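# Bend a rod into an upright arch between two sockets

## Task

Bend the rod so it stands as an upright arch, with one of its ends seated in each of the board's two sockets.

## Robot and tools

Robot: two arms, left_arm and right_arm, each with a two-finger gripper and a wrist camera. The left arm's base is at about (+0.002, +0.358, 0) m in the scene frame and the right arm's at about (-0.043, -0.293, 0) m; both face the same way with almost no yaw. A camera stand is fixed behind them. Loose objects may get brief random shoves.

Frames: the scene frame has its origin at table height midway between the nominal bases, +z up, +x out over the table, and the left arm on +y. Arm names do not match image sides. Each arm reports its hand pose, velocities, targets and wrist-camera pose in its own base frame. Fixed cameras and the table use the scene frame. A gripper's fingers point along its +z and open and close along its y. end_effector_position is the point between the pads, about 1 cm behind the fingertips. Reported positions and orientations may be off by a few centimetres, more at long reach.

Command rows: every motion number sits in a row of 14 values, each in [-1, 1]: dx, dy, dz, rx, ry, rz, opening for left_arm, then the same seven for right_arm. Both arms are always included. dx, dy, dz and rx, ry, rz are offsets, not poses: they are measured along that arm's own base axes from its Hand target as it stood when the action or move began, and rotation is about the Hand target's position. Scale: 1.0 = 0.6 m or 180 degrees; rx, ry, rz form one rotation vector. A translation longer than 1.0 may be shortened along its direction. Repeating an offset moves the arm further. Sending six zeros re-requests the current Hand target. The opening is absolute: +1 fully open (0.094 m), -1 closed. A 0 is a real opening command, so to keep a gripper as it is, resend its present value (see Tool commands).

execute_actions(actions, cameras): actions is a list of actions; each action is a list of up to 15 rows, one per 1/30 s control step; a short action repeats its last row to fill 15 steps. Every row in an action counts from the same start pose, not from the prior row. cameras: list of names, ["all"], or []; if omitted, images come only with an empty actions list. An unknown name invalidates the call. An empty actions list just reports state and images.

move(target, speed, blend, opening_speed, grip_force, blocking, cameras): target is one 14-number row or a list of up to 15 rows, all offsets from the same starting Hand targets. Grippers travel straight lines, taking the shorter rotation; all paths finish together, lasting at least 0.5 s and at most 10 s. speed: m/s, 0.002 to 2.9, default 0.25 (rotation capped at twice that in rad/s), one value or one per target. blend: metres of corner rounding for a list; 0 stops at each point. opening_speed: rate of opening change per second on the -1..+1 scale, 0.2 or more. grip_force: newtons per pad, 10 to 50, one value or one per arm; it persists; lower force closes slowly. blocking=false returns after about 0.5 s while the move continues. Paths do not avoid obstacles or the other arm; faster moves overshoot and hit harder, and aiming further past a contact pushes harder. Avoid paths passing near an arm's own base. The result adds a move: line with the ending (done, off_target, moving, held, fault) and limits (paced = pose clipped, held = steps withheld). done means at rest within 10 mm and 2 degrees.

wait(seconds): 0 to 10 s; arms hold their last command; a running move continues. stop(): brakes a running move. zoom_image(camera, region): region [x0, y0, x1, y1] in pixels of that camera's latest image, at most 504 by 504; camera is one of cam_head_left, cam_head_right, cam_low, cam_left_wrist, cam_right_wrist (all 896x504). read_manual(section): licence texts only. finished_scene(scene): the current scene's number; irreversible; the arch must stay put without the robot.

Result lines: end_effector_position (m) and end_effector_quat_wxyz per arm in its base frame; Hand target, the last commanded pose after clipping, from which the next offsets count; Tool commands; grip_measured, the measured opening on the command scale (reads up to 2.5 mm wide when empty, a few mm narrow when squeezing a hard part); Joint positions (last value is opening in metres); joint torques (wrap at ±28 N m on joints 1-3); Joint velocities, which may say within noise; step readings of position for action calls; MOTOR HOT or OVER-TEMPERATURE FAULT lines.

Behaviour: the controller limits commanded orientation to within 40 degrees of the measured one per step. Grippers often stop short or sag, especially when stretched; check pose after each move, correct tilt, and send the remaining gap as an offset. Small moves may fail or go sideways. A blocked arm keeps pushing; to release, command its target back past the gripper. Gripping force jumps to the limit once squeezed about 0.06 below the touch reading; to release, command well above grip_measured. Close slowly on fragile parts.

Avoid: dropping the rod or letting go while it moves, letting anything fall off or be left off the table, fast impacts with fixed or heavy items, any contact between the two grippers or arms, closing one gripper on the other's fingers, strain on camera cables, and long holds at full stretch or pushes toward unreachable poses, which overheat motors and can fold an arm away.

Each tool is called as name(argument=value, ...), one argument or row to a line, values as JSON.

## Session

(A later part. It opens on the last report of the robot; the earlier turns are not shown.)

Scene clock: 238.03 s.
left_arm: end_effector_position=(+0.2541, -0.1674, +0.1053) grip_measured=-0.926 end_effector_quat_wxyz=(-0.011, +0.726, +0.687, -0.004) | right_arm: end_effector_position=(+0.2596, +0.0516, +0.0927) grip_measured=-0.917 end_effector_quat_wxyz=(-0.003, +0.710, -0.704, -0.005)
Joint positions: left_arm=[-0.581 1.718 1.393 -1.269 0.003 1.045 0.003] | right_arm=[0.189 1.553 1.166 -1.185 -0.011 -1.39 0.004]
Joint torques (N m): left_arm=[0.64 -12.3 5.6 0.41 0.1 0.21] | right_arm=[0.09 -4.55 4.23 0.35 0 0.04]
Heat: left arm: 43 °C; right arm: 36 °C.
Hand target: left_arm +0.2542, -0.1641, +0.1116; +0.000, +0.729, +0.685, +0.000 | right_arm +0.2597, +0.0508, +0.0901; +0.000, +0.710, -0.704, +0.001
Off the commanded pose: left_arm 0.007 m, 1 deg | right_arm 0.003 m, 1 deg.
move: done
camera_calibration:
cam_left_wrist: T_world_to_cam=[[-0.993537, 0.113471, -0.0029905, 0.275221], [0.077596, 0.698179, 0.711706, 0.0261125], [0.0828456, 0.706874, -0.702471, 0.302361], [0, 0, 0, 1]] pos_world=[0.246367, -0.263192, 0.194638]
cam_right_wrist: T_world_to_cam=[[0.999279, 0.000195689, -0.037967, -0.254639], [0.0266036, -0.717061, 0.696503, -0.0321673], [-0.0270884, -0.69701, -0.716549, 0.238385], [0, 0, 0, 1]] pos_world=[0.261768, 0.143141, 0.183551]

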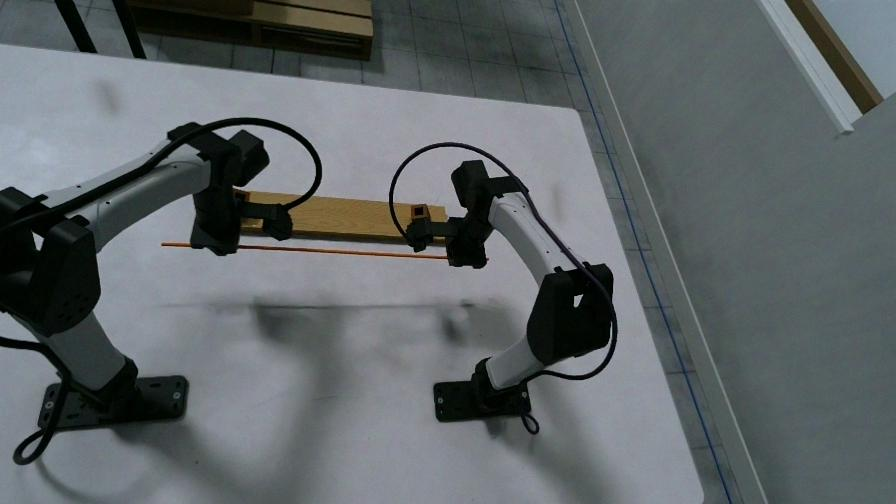

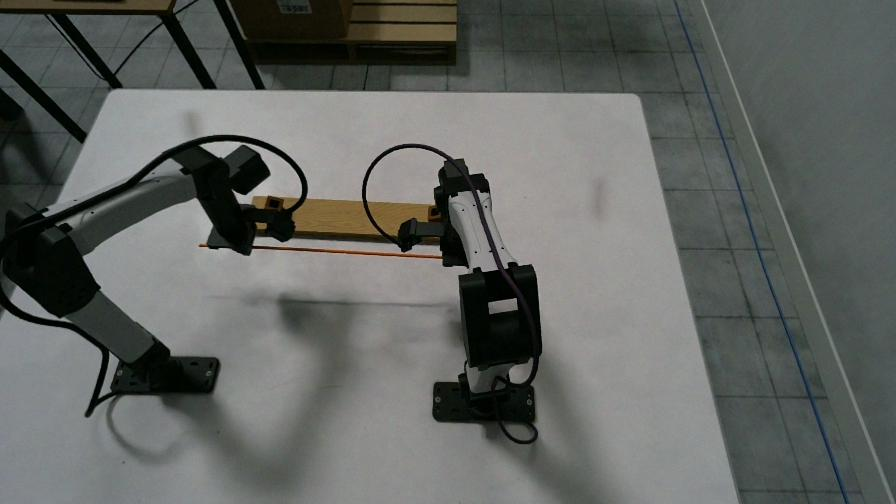

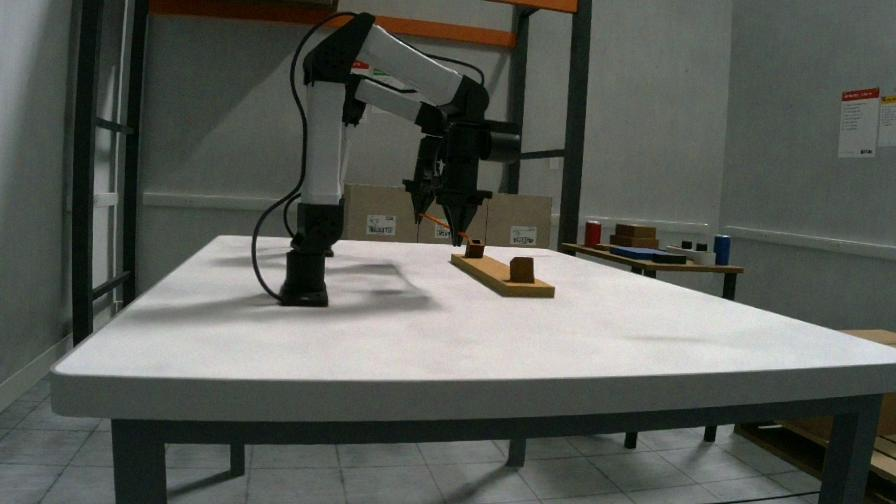

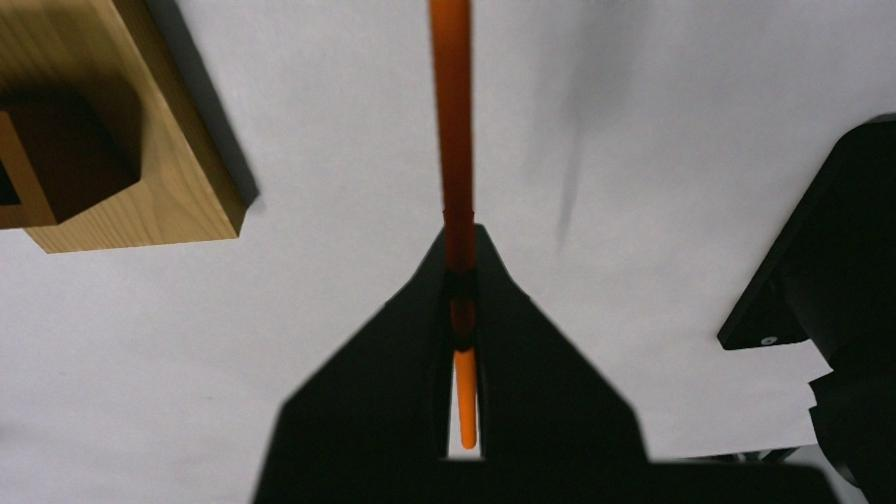

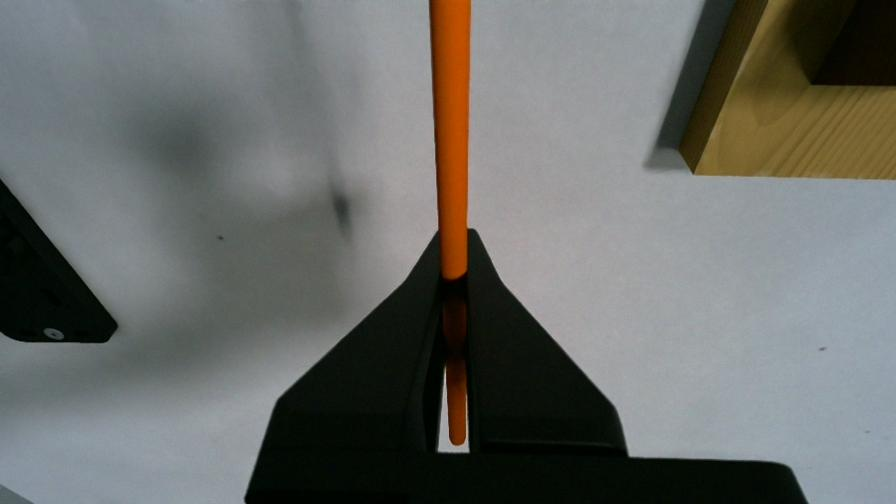

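move(
  target=[
    [-0.0016,-0.0242,0.075,-0.1109,0.0073,0,-1, 0,0.0242,0.0917,0.1111,0.001,0,-1],
    [-0.0041,-0.0617,0.1167,-0.2218,0.0147,0,-1, -0.0005,0.0617,0.142,0.2222,0.002,0,-1],
  ],
  blend=[0.01,0],
  speed=0.08,
  cameras=["all"],
)

zoom_image(
  camera="cam_head_left",
  region=[130, 170, 290, 300],
)

zoom_image(
  camera="cam_low",
  region=[380, 150, 520, 260],
)

Scene clock: 248.73 s.
left_arm: end_effector_position=(+0.2510, -0.1915, +0.1684) grip_measured=-0.926 end_effector_quat_wxyz=(+0.195, +0.685, +0.662, -0.233) | right_arm: end_effector_position=(+0.2565, +0.0767, +0.1622) grip_measured=-0.918 end_effector_quat_wxyz=(-0.210, +0.671, -0.676, -0.221)
Joint positions: left_arm=[-0.336 1.544 1.327 -1.192 0.599 1.218 0.003] | right_arm=[-0.094 1.547 1.307 -1.413 -0.616 -1.683 0.004]
Joint torques (N m): left_arm=[0.34 -10.15 6.12 1.19 1.14 0.18] | right_arm=[-0.23 -4.11 6.86 -0.16 -1.16 -0.15]
Heat: left arm: 43 °C; right arm: 36 °C.
Hand target: left_arm +0.2517, -0.2011, +0.1816; +0.233, +0.685, +0.643, -0.251 | right_arm +0.2594, +0.0878, +0.1752; -0.241, +0.668, -0.662, -0.242
Off the commanded pose: left_arm 0.016 m, 5 deg | right_arm 0.017 m, 5 deg.
move: off_target (left_arm, right_arm)
camera_calibration:
cam_left_wrist: T_world_to_cam=[[-0.996741, 0.0795511, -0.0133562, 0.271115], [0.0762418, 0.98316, 0.16608, 0.145088], [0.0263431, 0.164521, -0.986022, 0.321951], [0, 0, 0, 1]] pos_world=[0.250689, -0.21718, 0.296976]
cam_right_wrist: T_world_to_cam=[[0.998659, 0.0110429, -0.0505841, -0.247557], [0.0190269, -0.986903, 0.160191, 0.0471283], [-0.0481526, -0.160938, -0.985789, 0.313421], [0, 0, 0, 1]] pos_world=[0.261421, 0.0996862, 0.288895]

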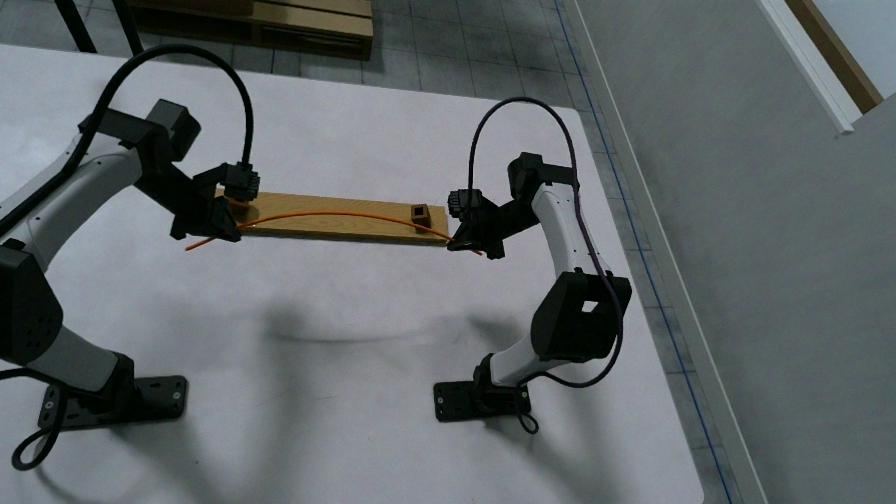

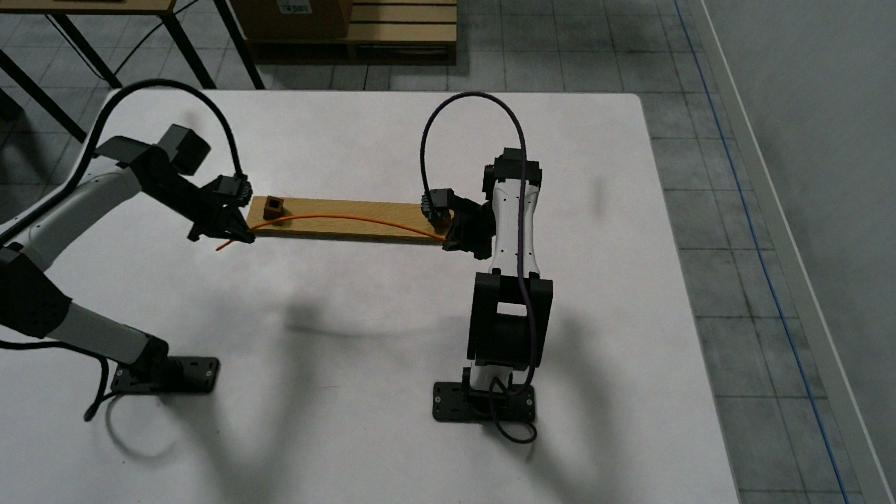

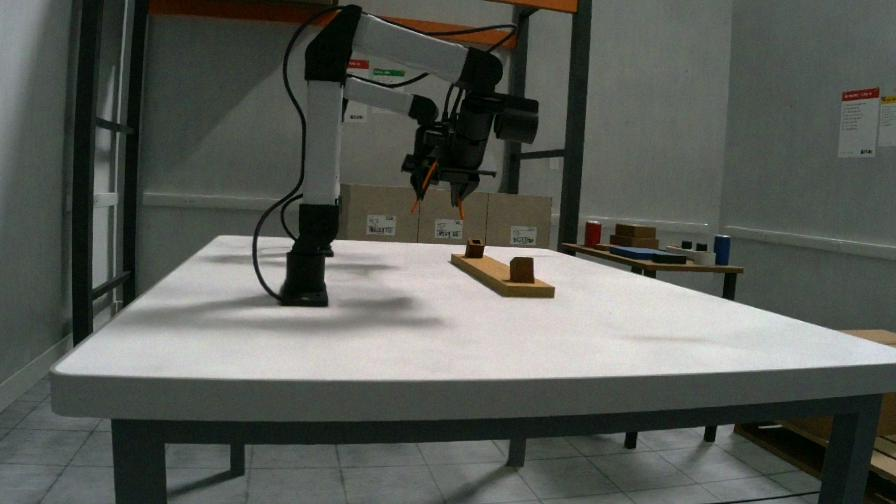

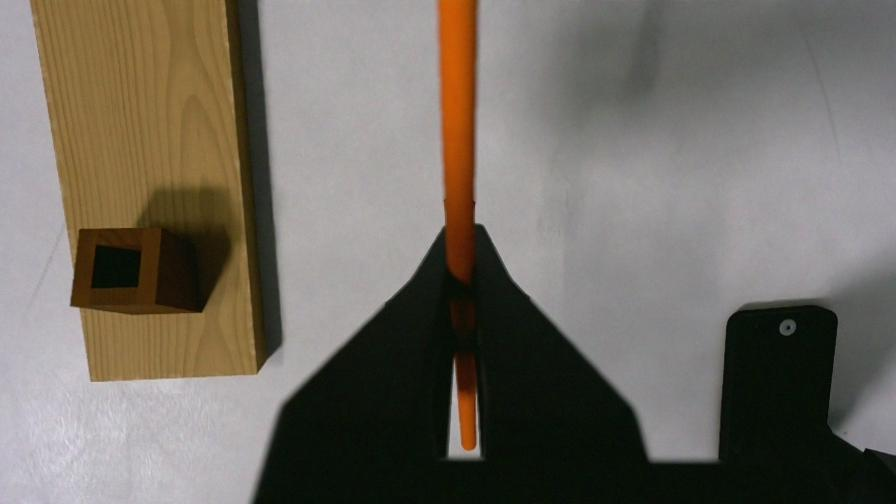

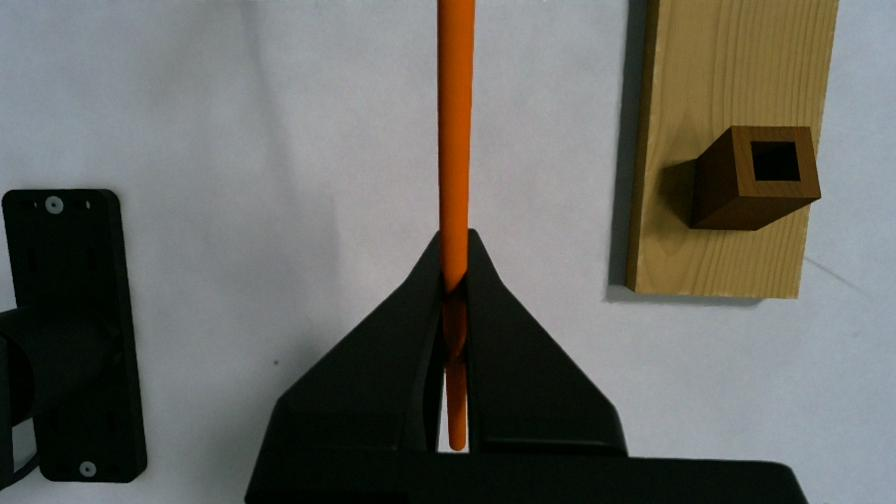

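Scaled by 3.150 from the camera's 896x504 image, which has a finer 1280x720 frame.

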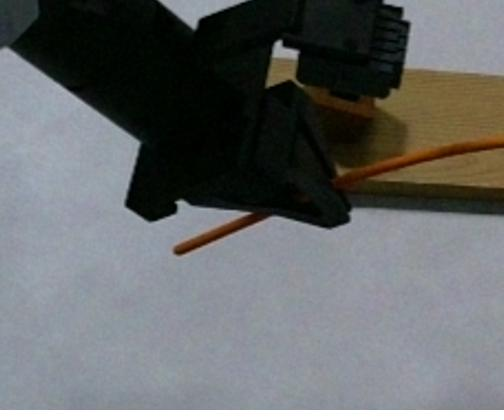

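Scaled by 3.600 from the camera's 896x504 image, which has a finer 1280x720 frame.

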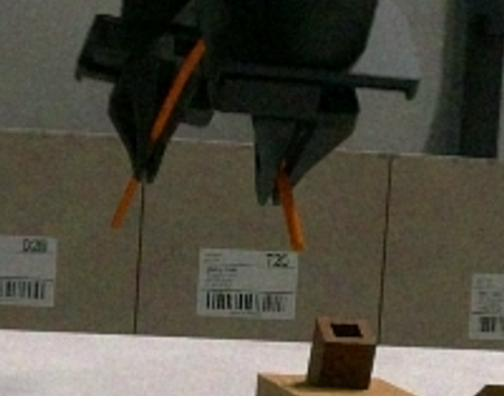

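zoom_image(
  camera="cam_left_wrist",
  region=[50, 190, 300, 400],
)

zoom_image(
  camera="cam_right_wrist",
  region=[600, 100, 850, 310],
)

Scaled by 2.016 from the camera's 896x504 image, which has a finer 1280x720 frame.

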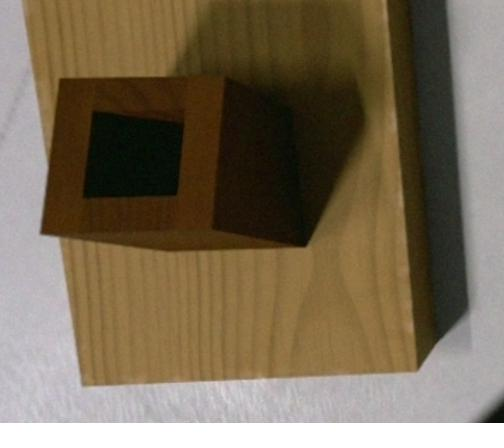

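Scaled by 2.016 from the camera's 896x504 image, which has a finer 1280x720 frame.

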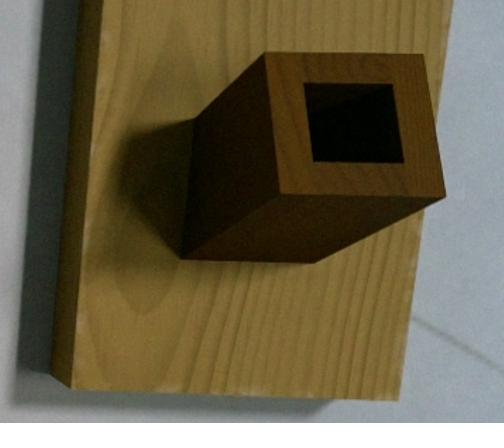

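move(
  target=[
    [-0.0025,-0.033,0.01,-0.0776,0.0051,0,-1, -0.0003,0.033,0.01,0.0778,0.0007,0,-1],
    [-0.005,-0.065,0.0167,-0.1553,0.0103,0,-1, -0.0006,0.063,0.0167,0.1556,0.0014,0,-1],
  ],
  blend=[0.01,0],
  speed=0.06,
  cameras=["all"],
)

zoom_image(
  camera="cam_head_left",
  region=[130, 170, 290, 300],
)

zoom_image(
  camera="cam_low",
  region=[380, 150, 520, 260],
)

Scene clock: 266.77 s.
left_arm: end_effector_position=(+0.2530, -0.2324, +0.1723) grip_measured=-0.926 end_effector_quat_wxyz=(+0.353, +0.608, +0.597, -0.386) | right_arm: end_effector_position=(+0.2605, +0.1167, +0.1798) grip_measured=-0.921 end_effector_quat_wxyz=(-0.376, +0.604, -0.597, -0.370)
Joint positions: left_arm=[-0.288 1.482 1.009 -0.669 1.051 1.05 0.003] | right_arm=[-0.15 1.635 1.199 -1.425 -1.09 -1.909 0.004]
Joint torques (N m): left_arm=[-0.55 -9.61 6.58 1.75 1.35 -0.1] | right_arm=[0.68 -3.67 3.7 -0.47 -1.19 -0.21]
Heat: left arm: 42 °C; right arm: 36 °C.
Hand target: left_arm +0.2487, -0.2401, +0.1918; +0.382, +0.604, +0.567, -0.410 | right_arm +0.2590, +0.1257, +0.1853; -0.394, +0.589, -0.584, -0.397
Off the commanded pose: left_arm 0.021 m, 5 deg | right_arm 0.011 m, 4 deg.
move: off_target (left_arm, right_arm)
camera_calibration:
cam_left_wrist: T_world_to_cam=[[-0.998617, 0.0419982, -0.0316189, 0.271321], [0.049782, 0.948754, -0.312068, 0.265604], [0.0168923, -0.313211, -0.949533, 0.217625], [0, 0, 0, 1]] pos_world=[0.254048, -0.195226, 0.298107]
cam_right_wrist: T_world_to_cam=[[0.999431, 0.0318646, -0.0110599, -0.260742], [0.0265638, -0.945657, -0.32408, 0.164006], [-0.0207855, 0.323602, -0.945965, 0.266706], [0, 0, 0, 1]] pos_world=[0.261781, 0.0770957, 0.302562]

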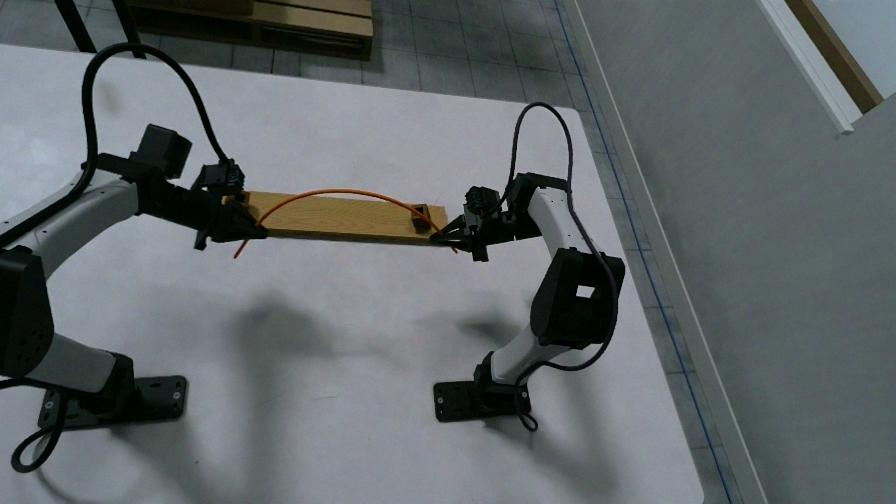

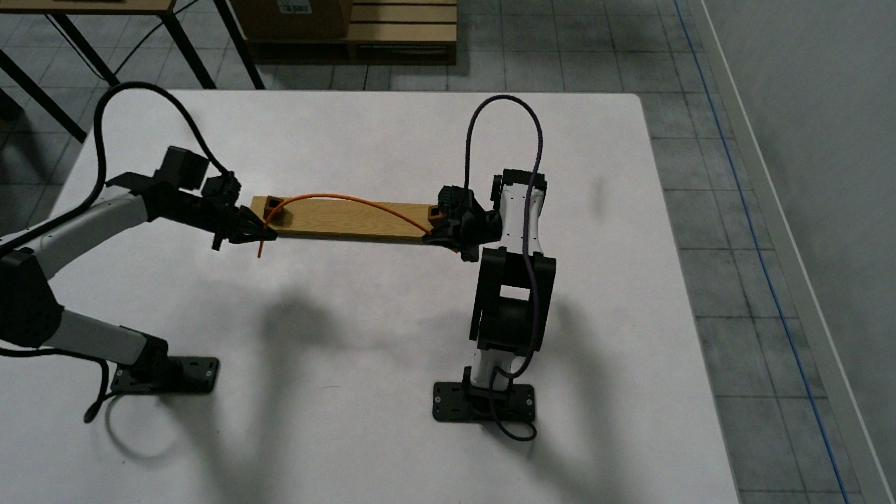

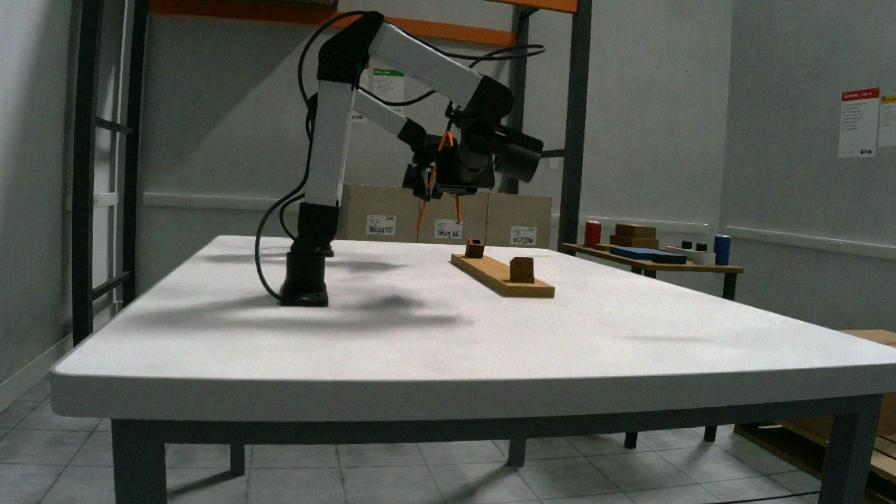

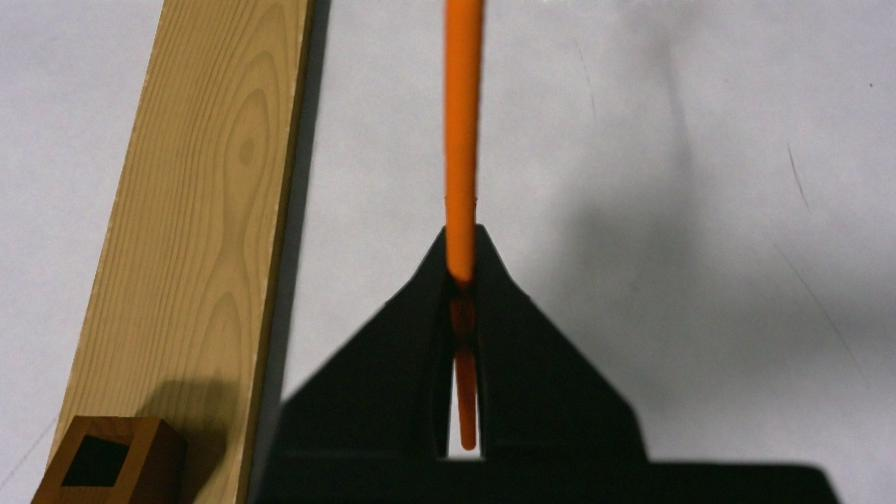

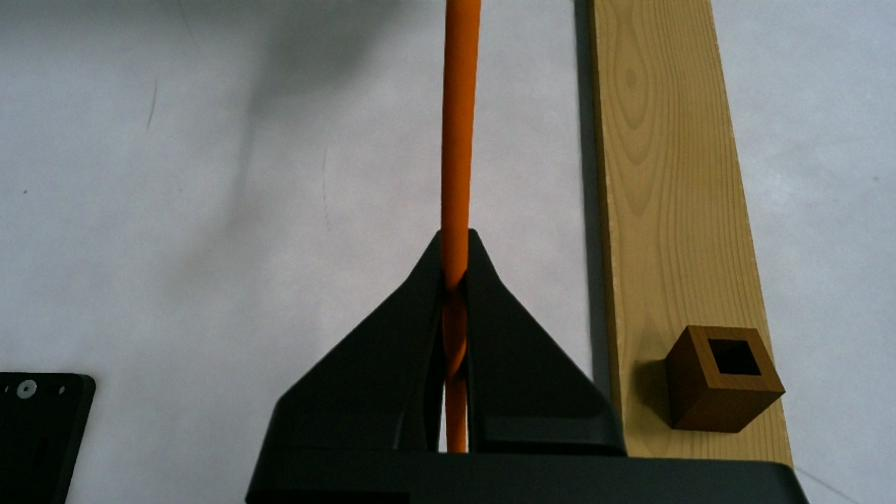

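Scaled by 3.150 from the camera's 896x504 image, which has a finer 1280x720 frame.

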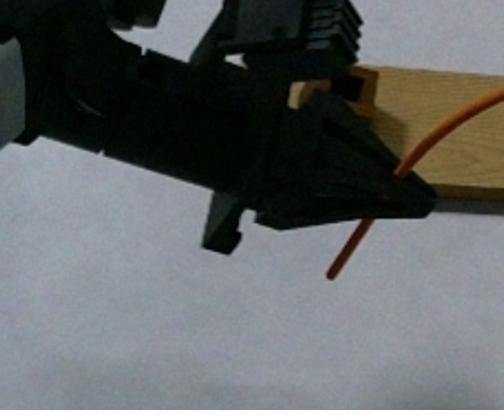

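Scaled by 3.600 from the camera's 896x504 image, which has a finer 1280x720 frame.

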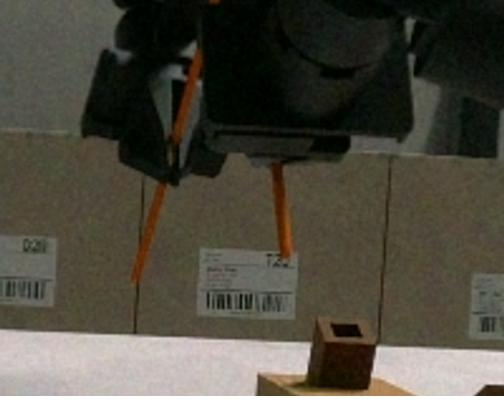

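zoom_image(
  camera="cam_head_left",
  region=[390, 180, 520, 280],
)

zoom_image(
  camera="cam_head_right",
  region=[400, 180, 530, 280],
)

zoom_image(
  camera="cam_head_right",
  region=[210, 180, 340, 280],
)

Scaled by 3.877 from the camera's 896x504 image, which has a finer 1280x720 frame.

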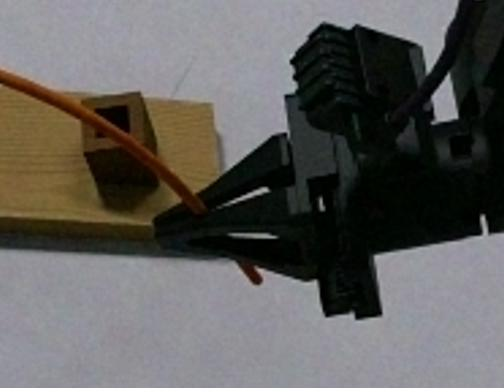

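Scaled by 3.877 from the camera's 896x504 image, which has a finer 1280x720 frame.

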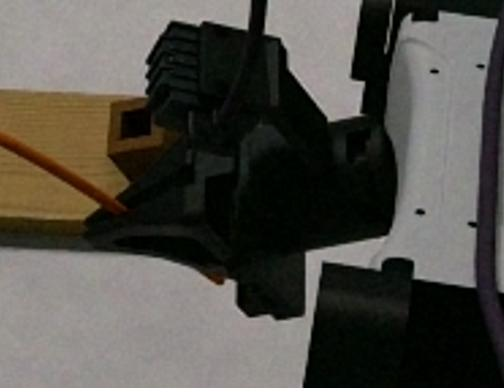

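Scaled by 3.877 from the camera's 896x504 image, which has a finer 1280x720 frame.

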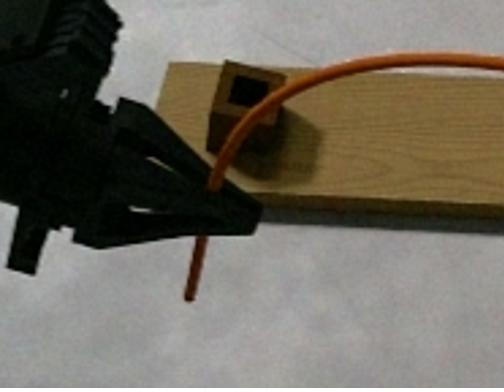

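move(
  target=[
    [0.12,-0.003,0.017,-0.011,0.001,0,-1, 0.115,0.05,0.0,0.01,0,0,-1],
    [0.235,-0.008,0.02,-0.022,0.0015,0,-1, 0.23,0.1,0.0,0.02,0,0,-1],
  ],
  blend=[0.02,0],
  speed=0.06,
  cameras=["all"],
)

zoom_image(
  camera="cam_head_left",
  region=[390, 160, 520, 260],
)

zoom_image(
  camera="cam_head_right",
  region=[400, 160, 530, 260],
)

zoom_image(
  camera="cam_head_right",
  region=[210, 160, 340, 260],
)

zoom_image(
  camera="cam_head_left",
  region=[180, 160, 310, 260],
)

zoom_image(
  camera="cam_low",
  region=[400, 120, 580, 310],
)

Scene clock: 283.23 s.
left_arm: end_effector_position=(+0.3963, -0.2291, +0.1878) grip_measured=-0.926 end_effector_quat_wxyz=(+0.391, +0.584, +0.589, -0.398) | right_arm: end_effector_position=(+0.3962, +0.1613, +0.1781) grip_measured=-0.921 end_effector_quat_wxyz=(-0.400, +0.562, -0.604, -0.399)
Joint positions: left_arm=[-0.169 1.98 1.605 -0.811 1.153 1.14 0.003] | right_arm=[-0.002 2.018 1.631 -1.095 -1.2 -1.441 0.004]
Joint torques (N m): left_arm=[-2.41 -11.63 9.61 1.04 1.37 0.19] | right_arm=[3.82 -6.6 7.09 0.56 -1.03 -0.05]
Heat: left arm: 41 °C; right arm: 36 °C.
Hand target: left_arm +0.3897, -0.2449, +0.2036; +0.401, +0.589, +0.554, -0.430 | right_arm +0.3971, +0.1856, +0.1853; -0.412, +0.576, -0.571, -0.415
Off the commanded pose: left_arm 0.023 m, 6 deg | right_arm 0.025 m, 5 deg.
move: off_target (left_arm, right_arm)
camera_calibration:
cam_left_wrist: T_world_to_cam=[[-0.998685, -0.00225311, -0.0512172, 0.408277], [0.0179253, 0.92063, -0.390026, 0.280981], [0.0480309, -0.390431, -0.919378, 0.195177], [0, 0, 0, 1]] pos_world=[0.393329, -0.181557, 0.309942]
cam_right_wrist: T_world_to_cam=[[0.99842, -0.0192252, -0.0527935, -0.381783], [-0.0391219, -0.912303, -0.407644, 0.237599], [-0.0403266, 0.409065, -0.911614, 0.241245], [0, 0, 0, 1]] pos_world=[0.400204, 0.110738, 0.296622]

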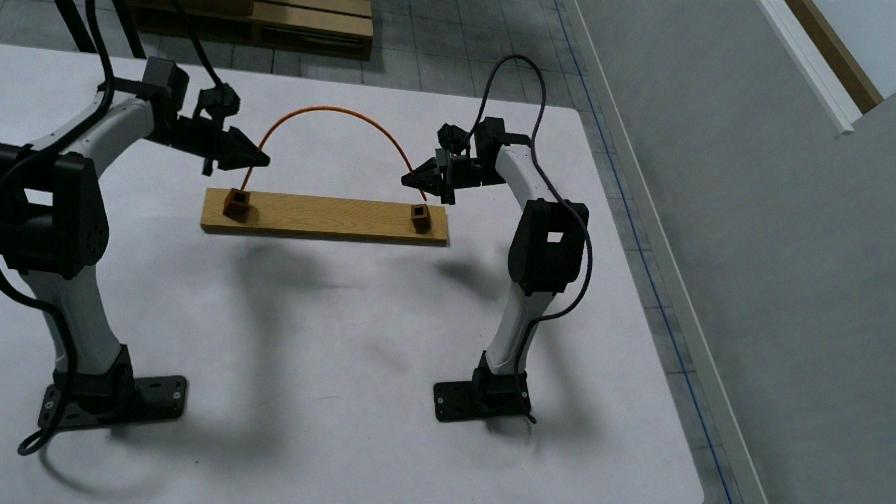

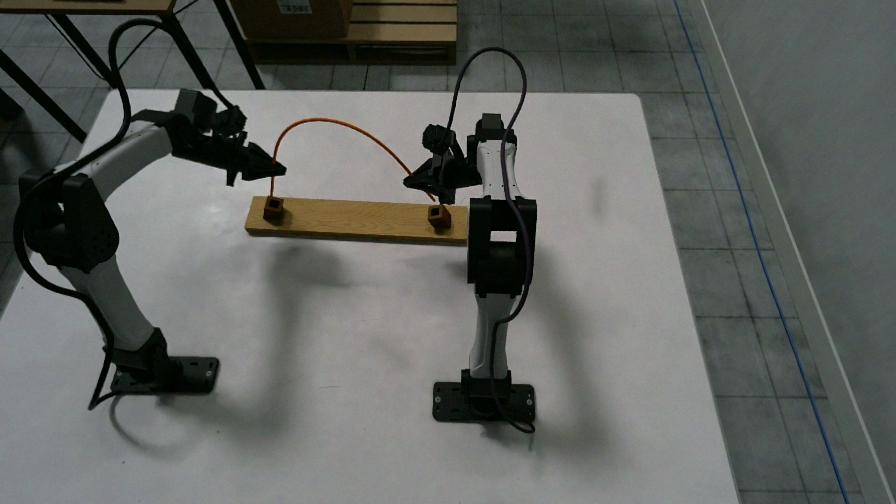

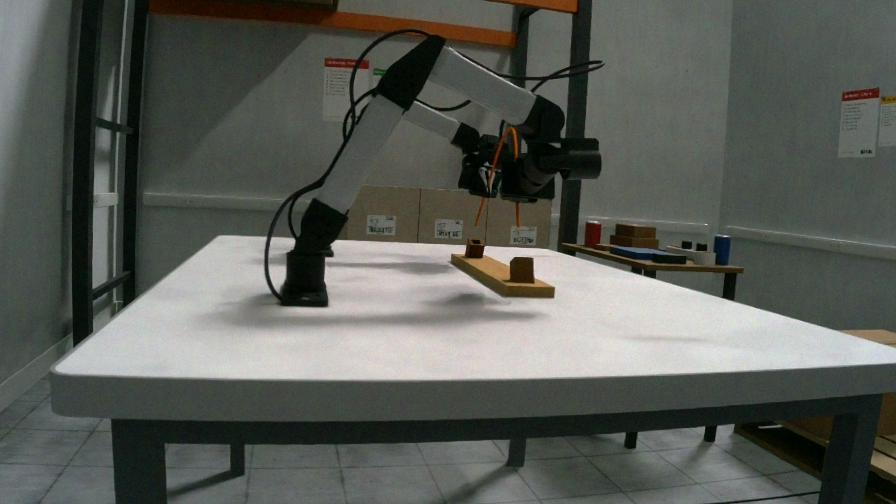

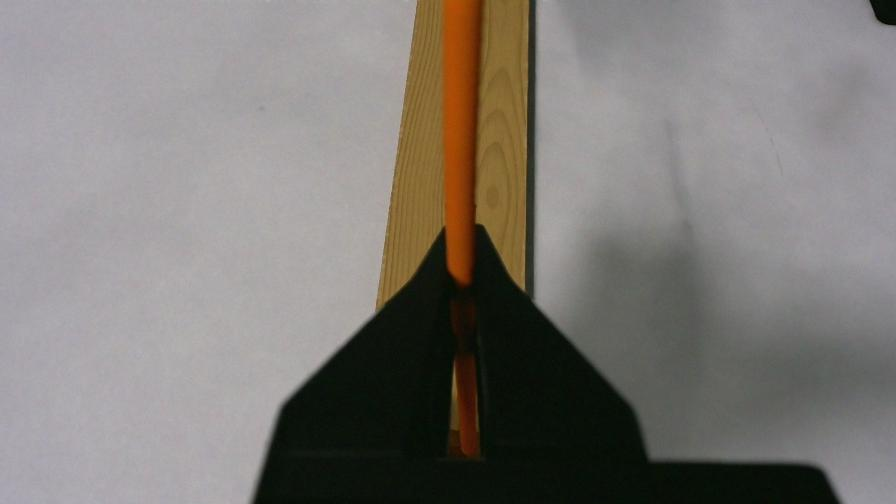

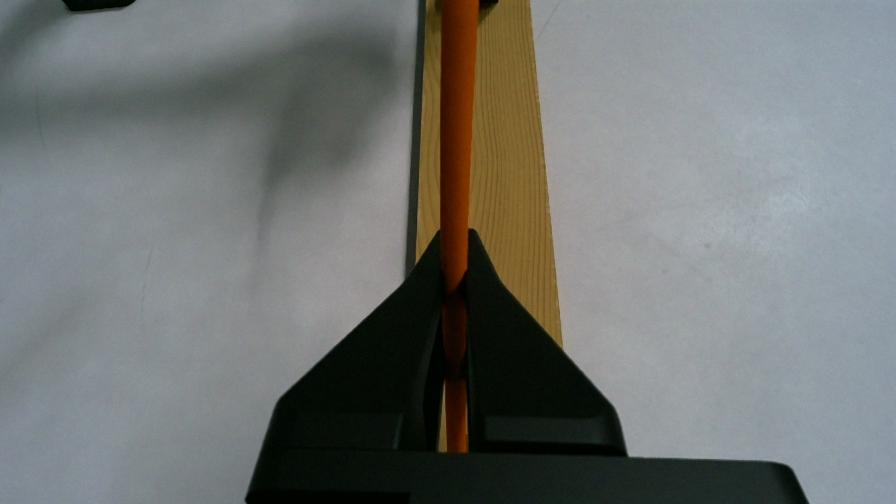

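Scaled by 3.877 from the camera's 896x504 image, which has a finer 1280x720 frame.

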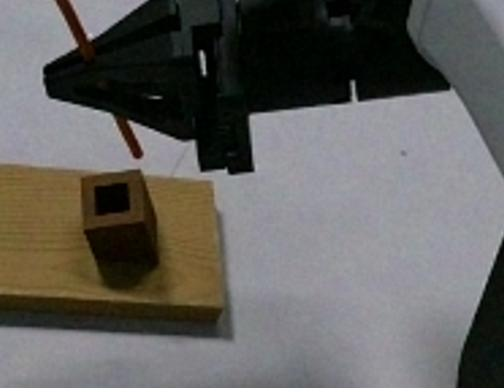

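Scaled by 3.877 from the camera's 896x504 image, which has a finer 1280x720 frame.

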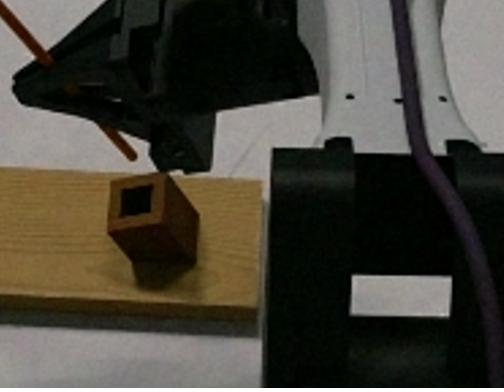

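Scaled by 3.877 from the camera's 896x504 image, which has a finer 1280x720 frame.

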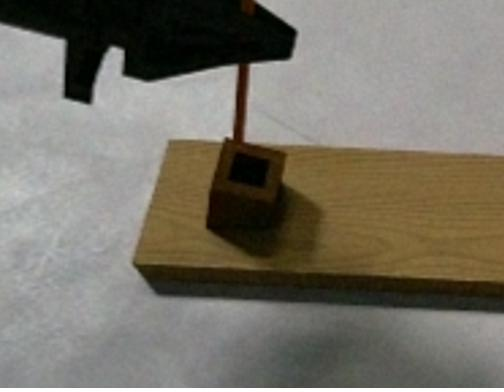

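Scaled by 3.877 from the camera's 896x504 image, which has a finer 1280x720 frame.

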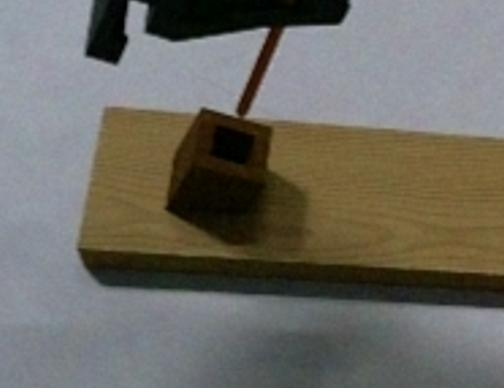

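Scaled by 2.653 from the camera's 896x504 image, which has a finer 1280x720 frame.

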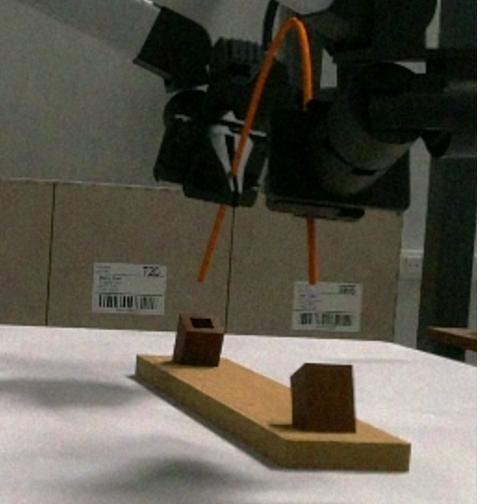

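zoom_image(
  camera="cam_low",
  region=[450, 120, 540, 190],
)

zoom_image(
  camera="cam_low",
  region=[450, 180, 550, 290],
)

zoom_image(
  camera="cam_head_left",
  region=[210, 140, 290, 220],
)

zoom_image(
  camera="cam_head_right",
  region=[240, 150, 310, 220],
)

Scaled by 5.600 from the camera's 896x504 image, which has a finer 1280x720 frame.

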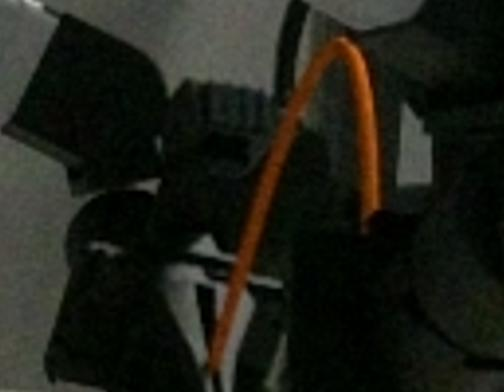

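Scaled by 4.582 from the camera's 896x504 image, which has a finer 1280x720 frame.

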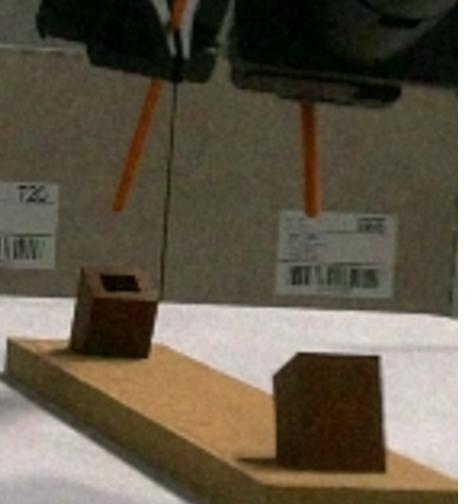

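Scaled by 6.300 from the camera's 896x504 image, which has a finer 1280x720 frame.

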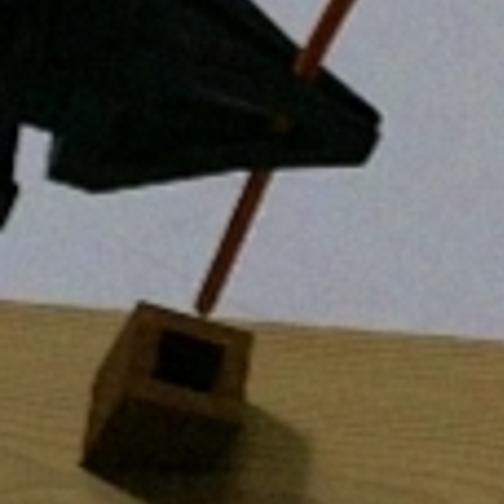

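Scaled by 7.200 from the camera's 896x504 image, which has a finer 1280x720 frame.

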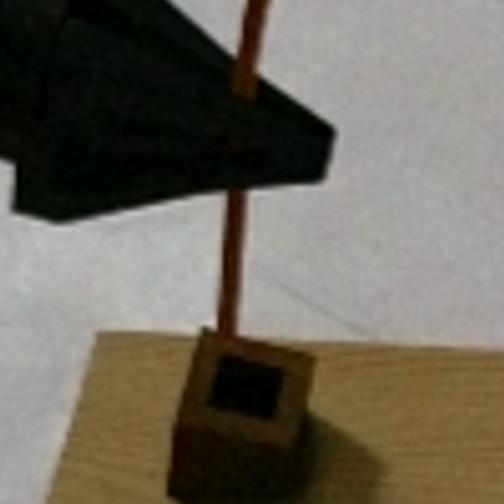

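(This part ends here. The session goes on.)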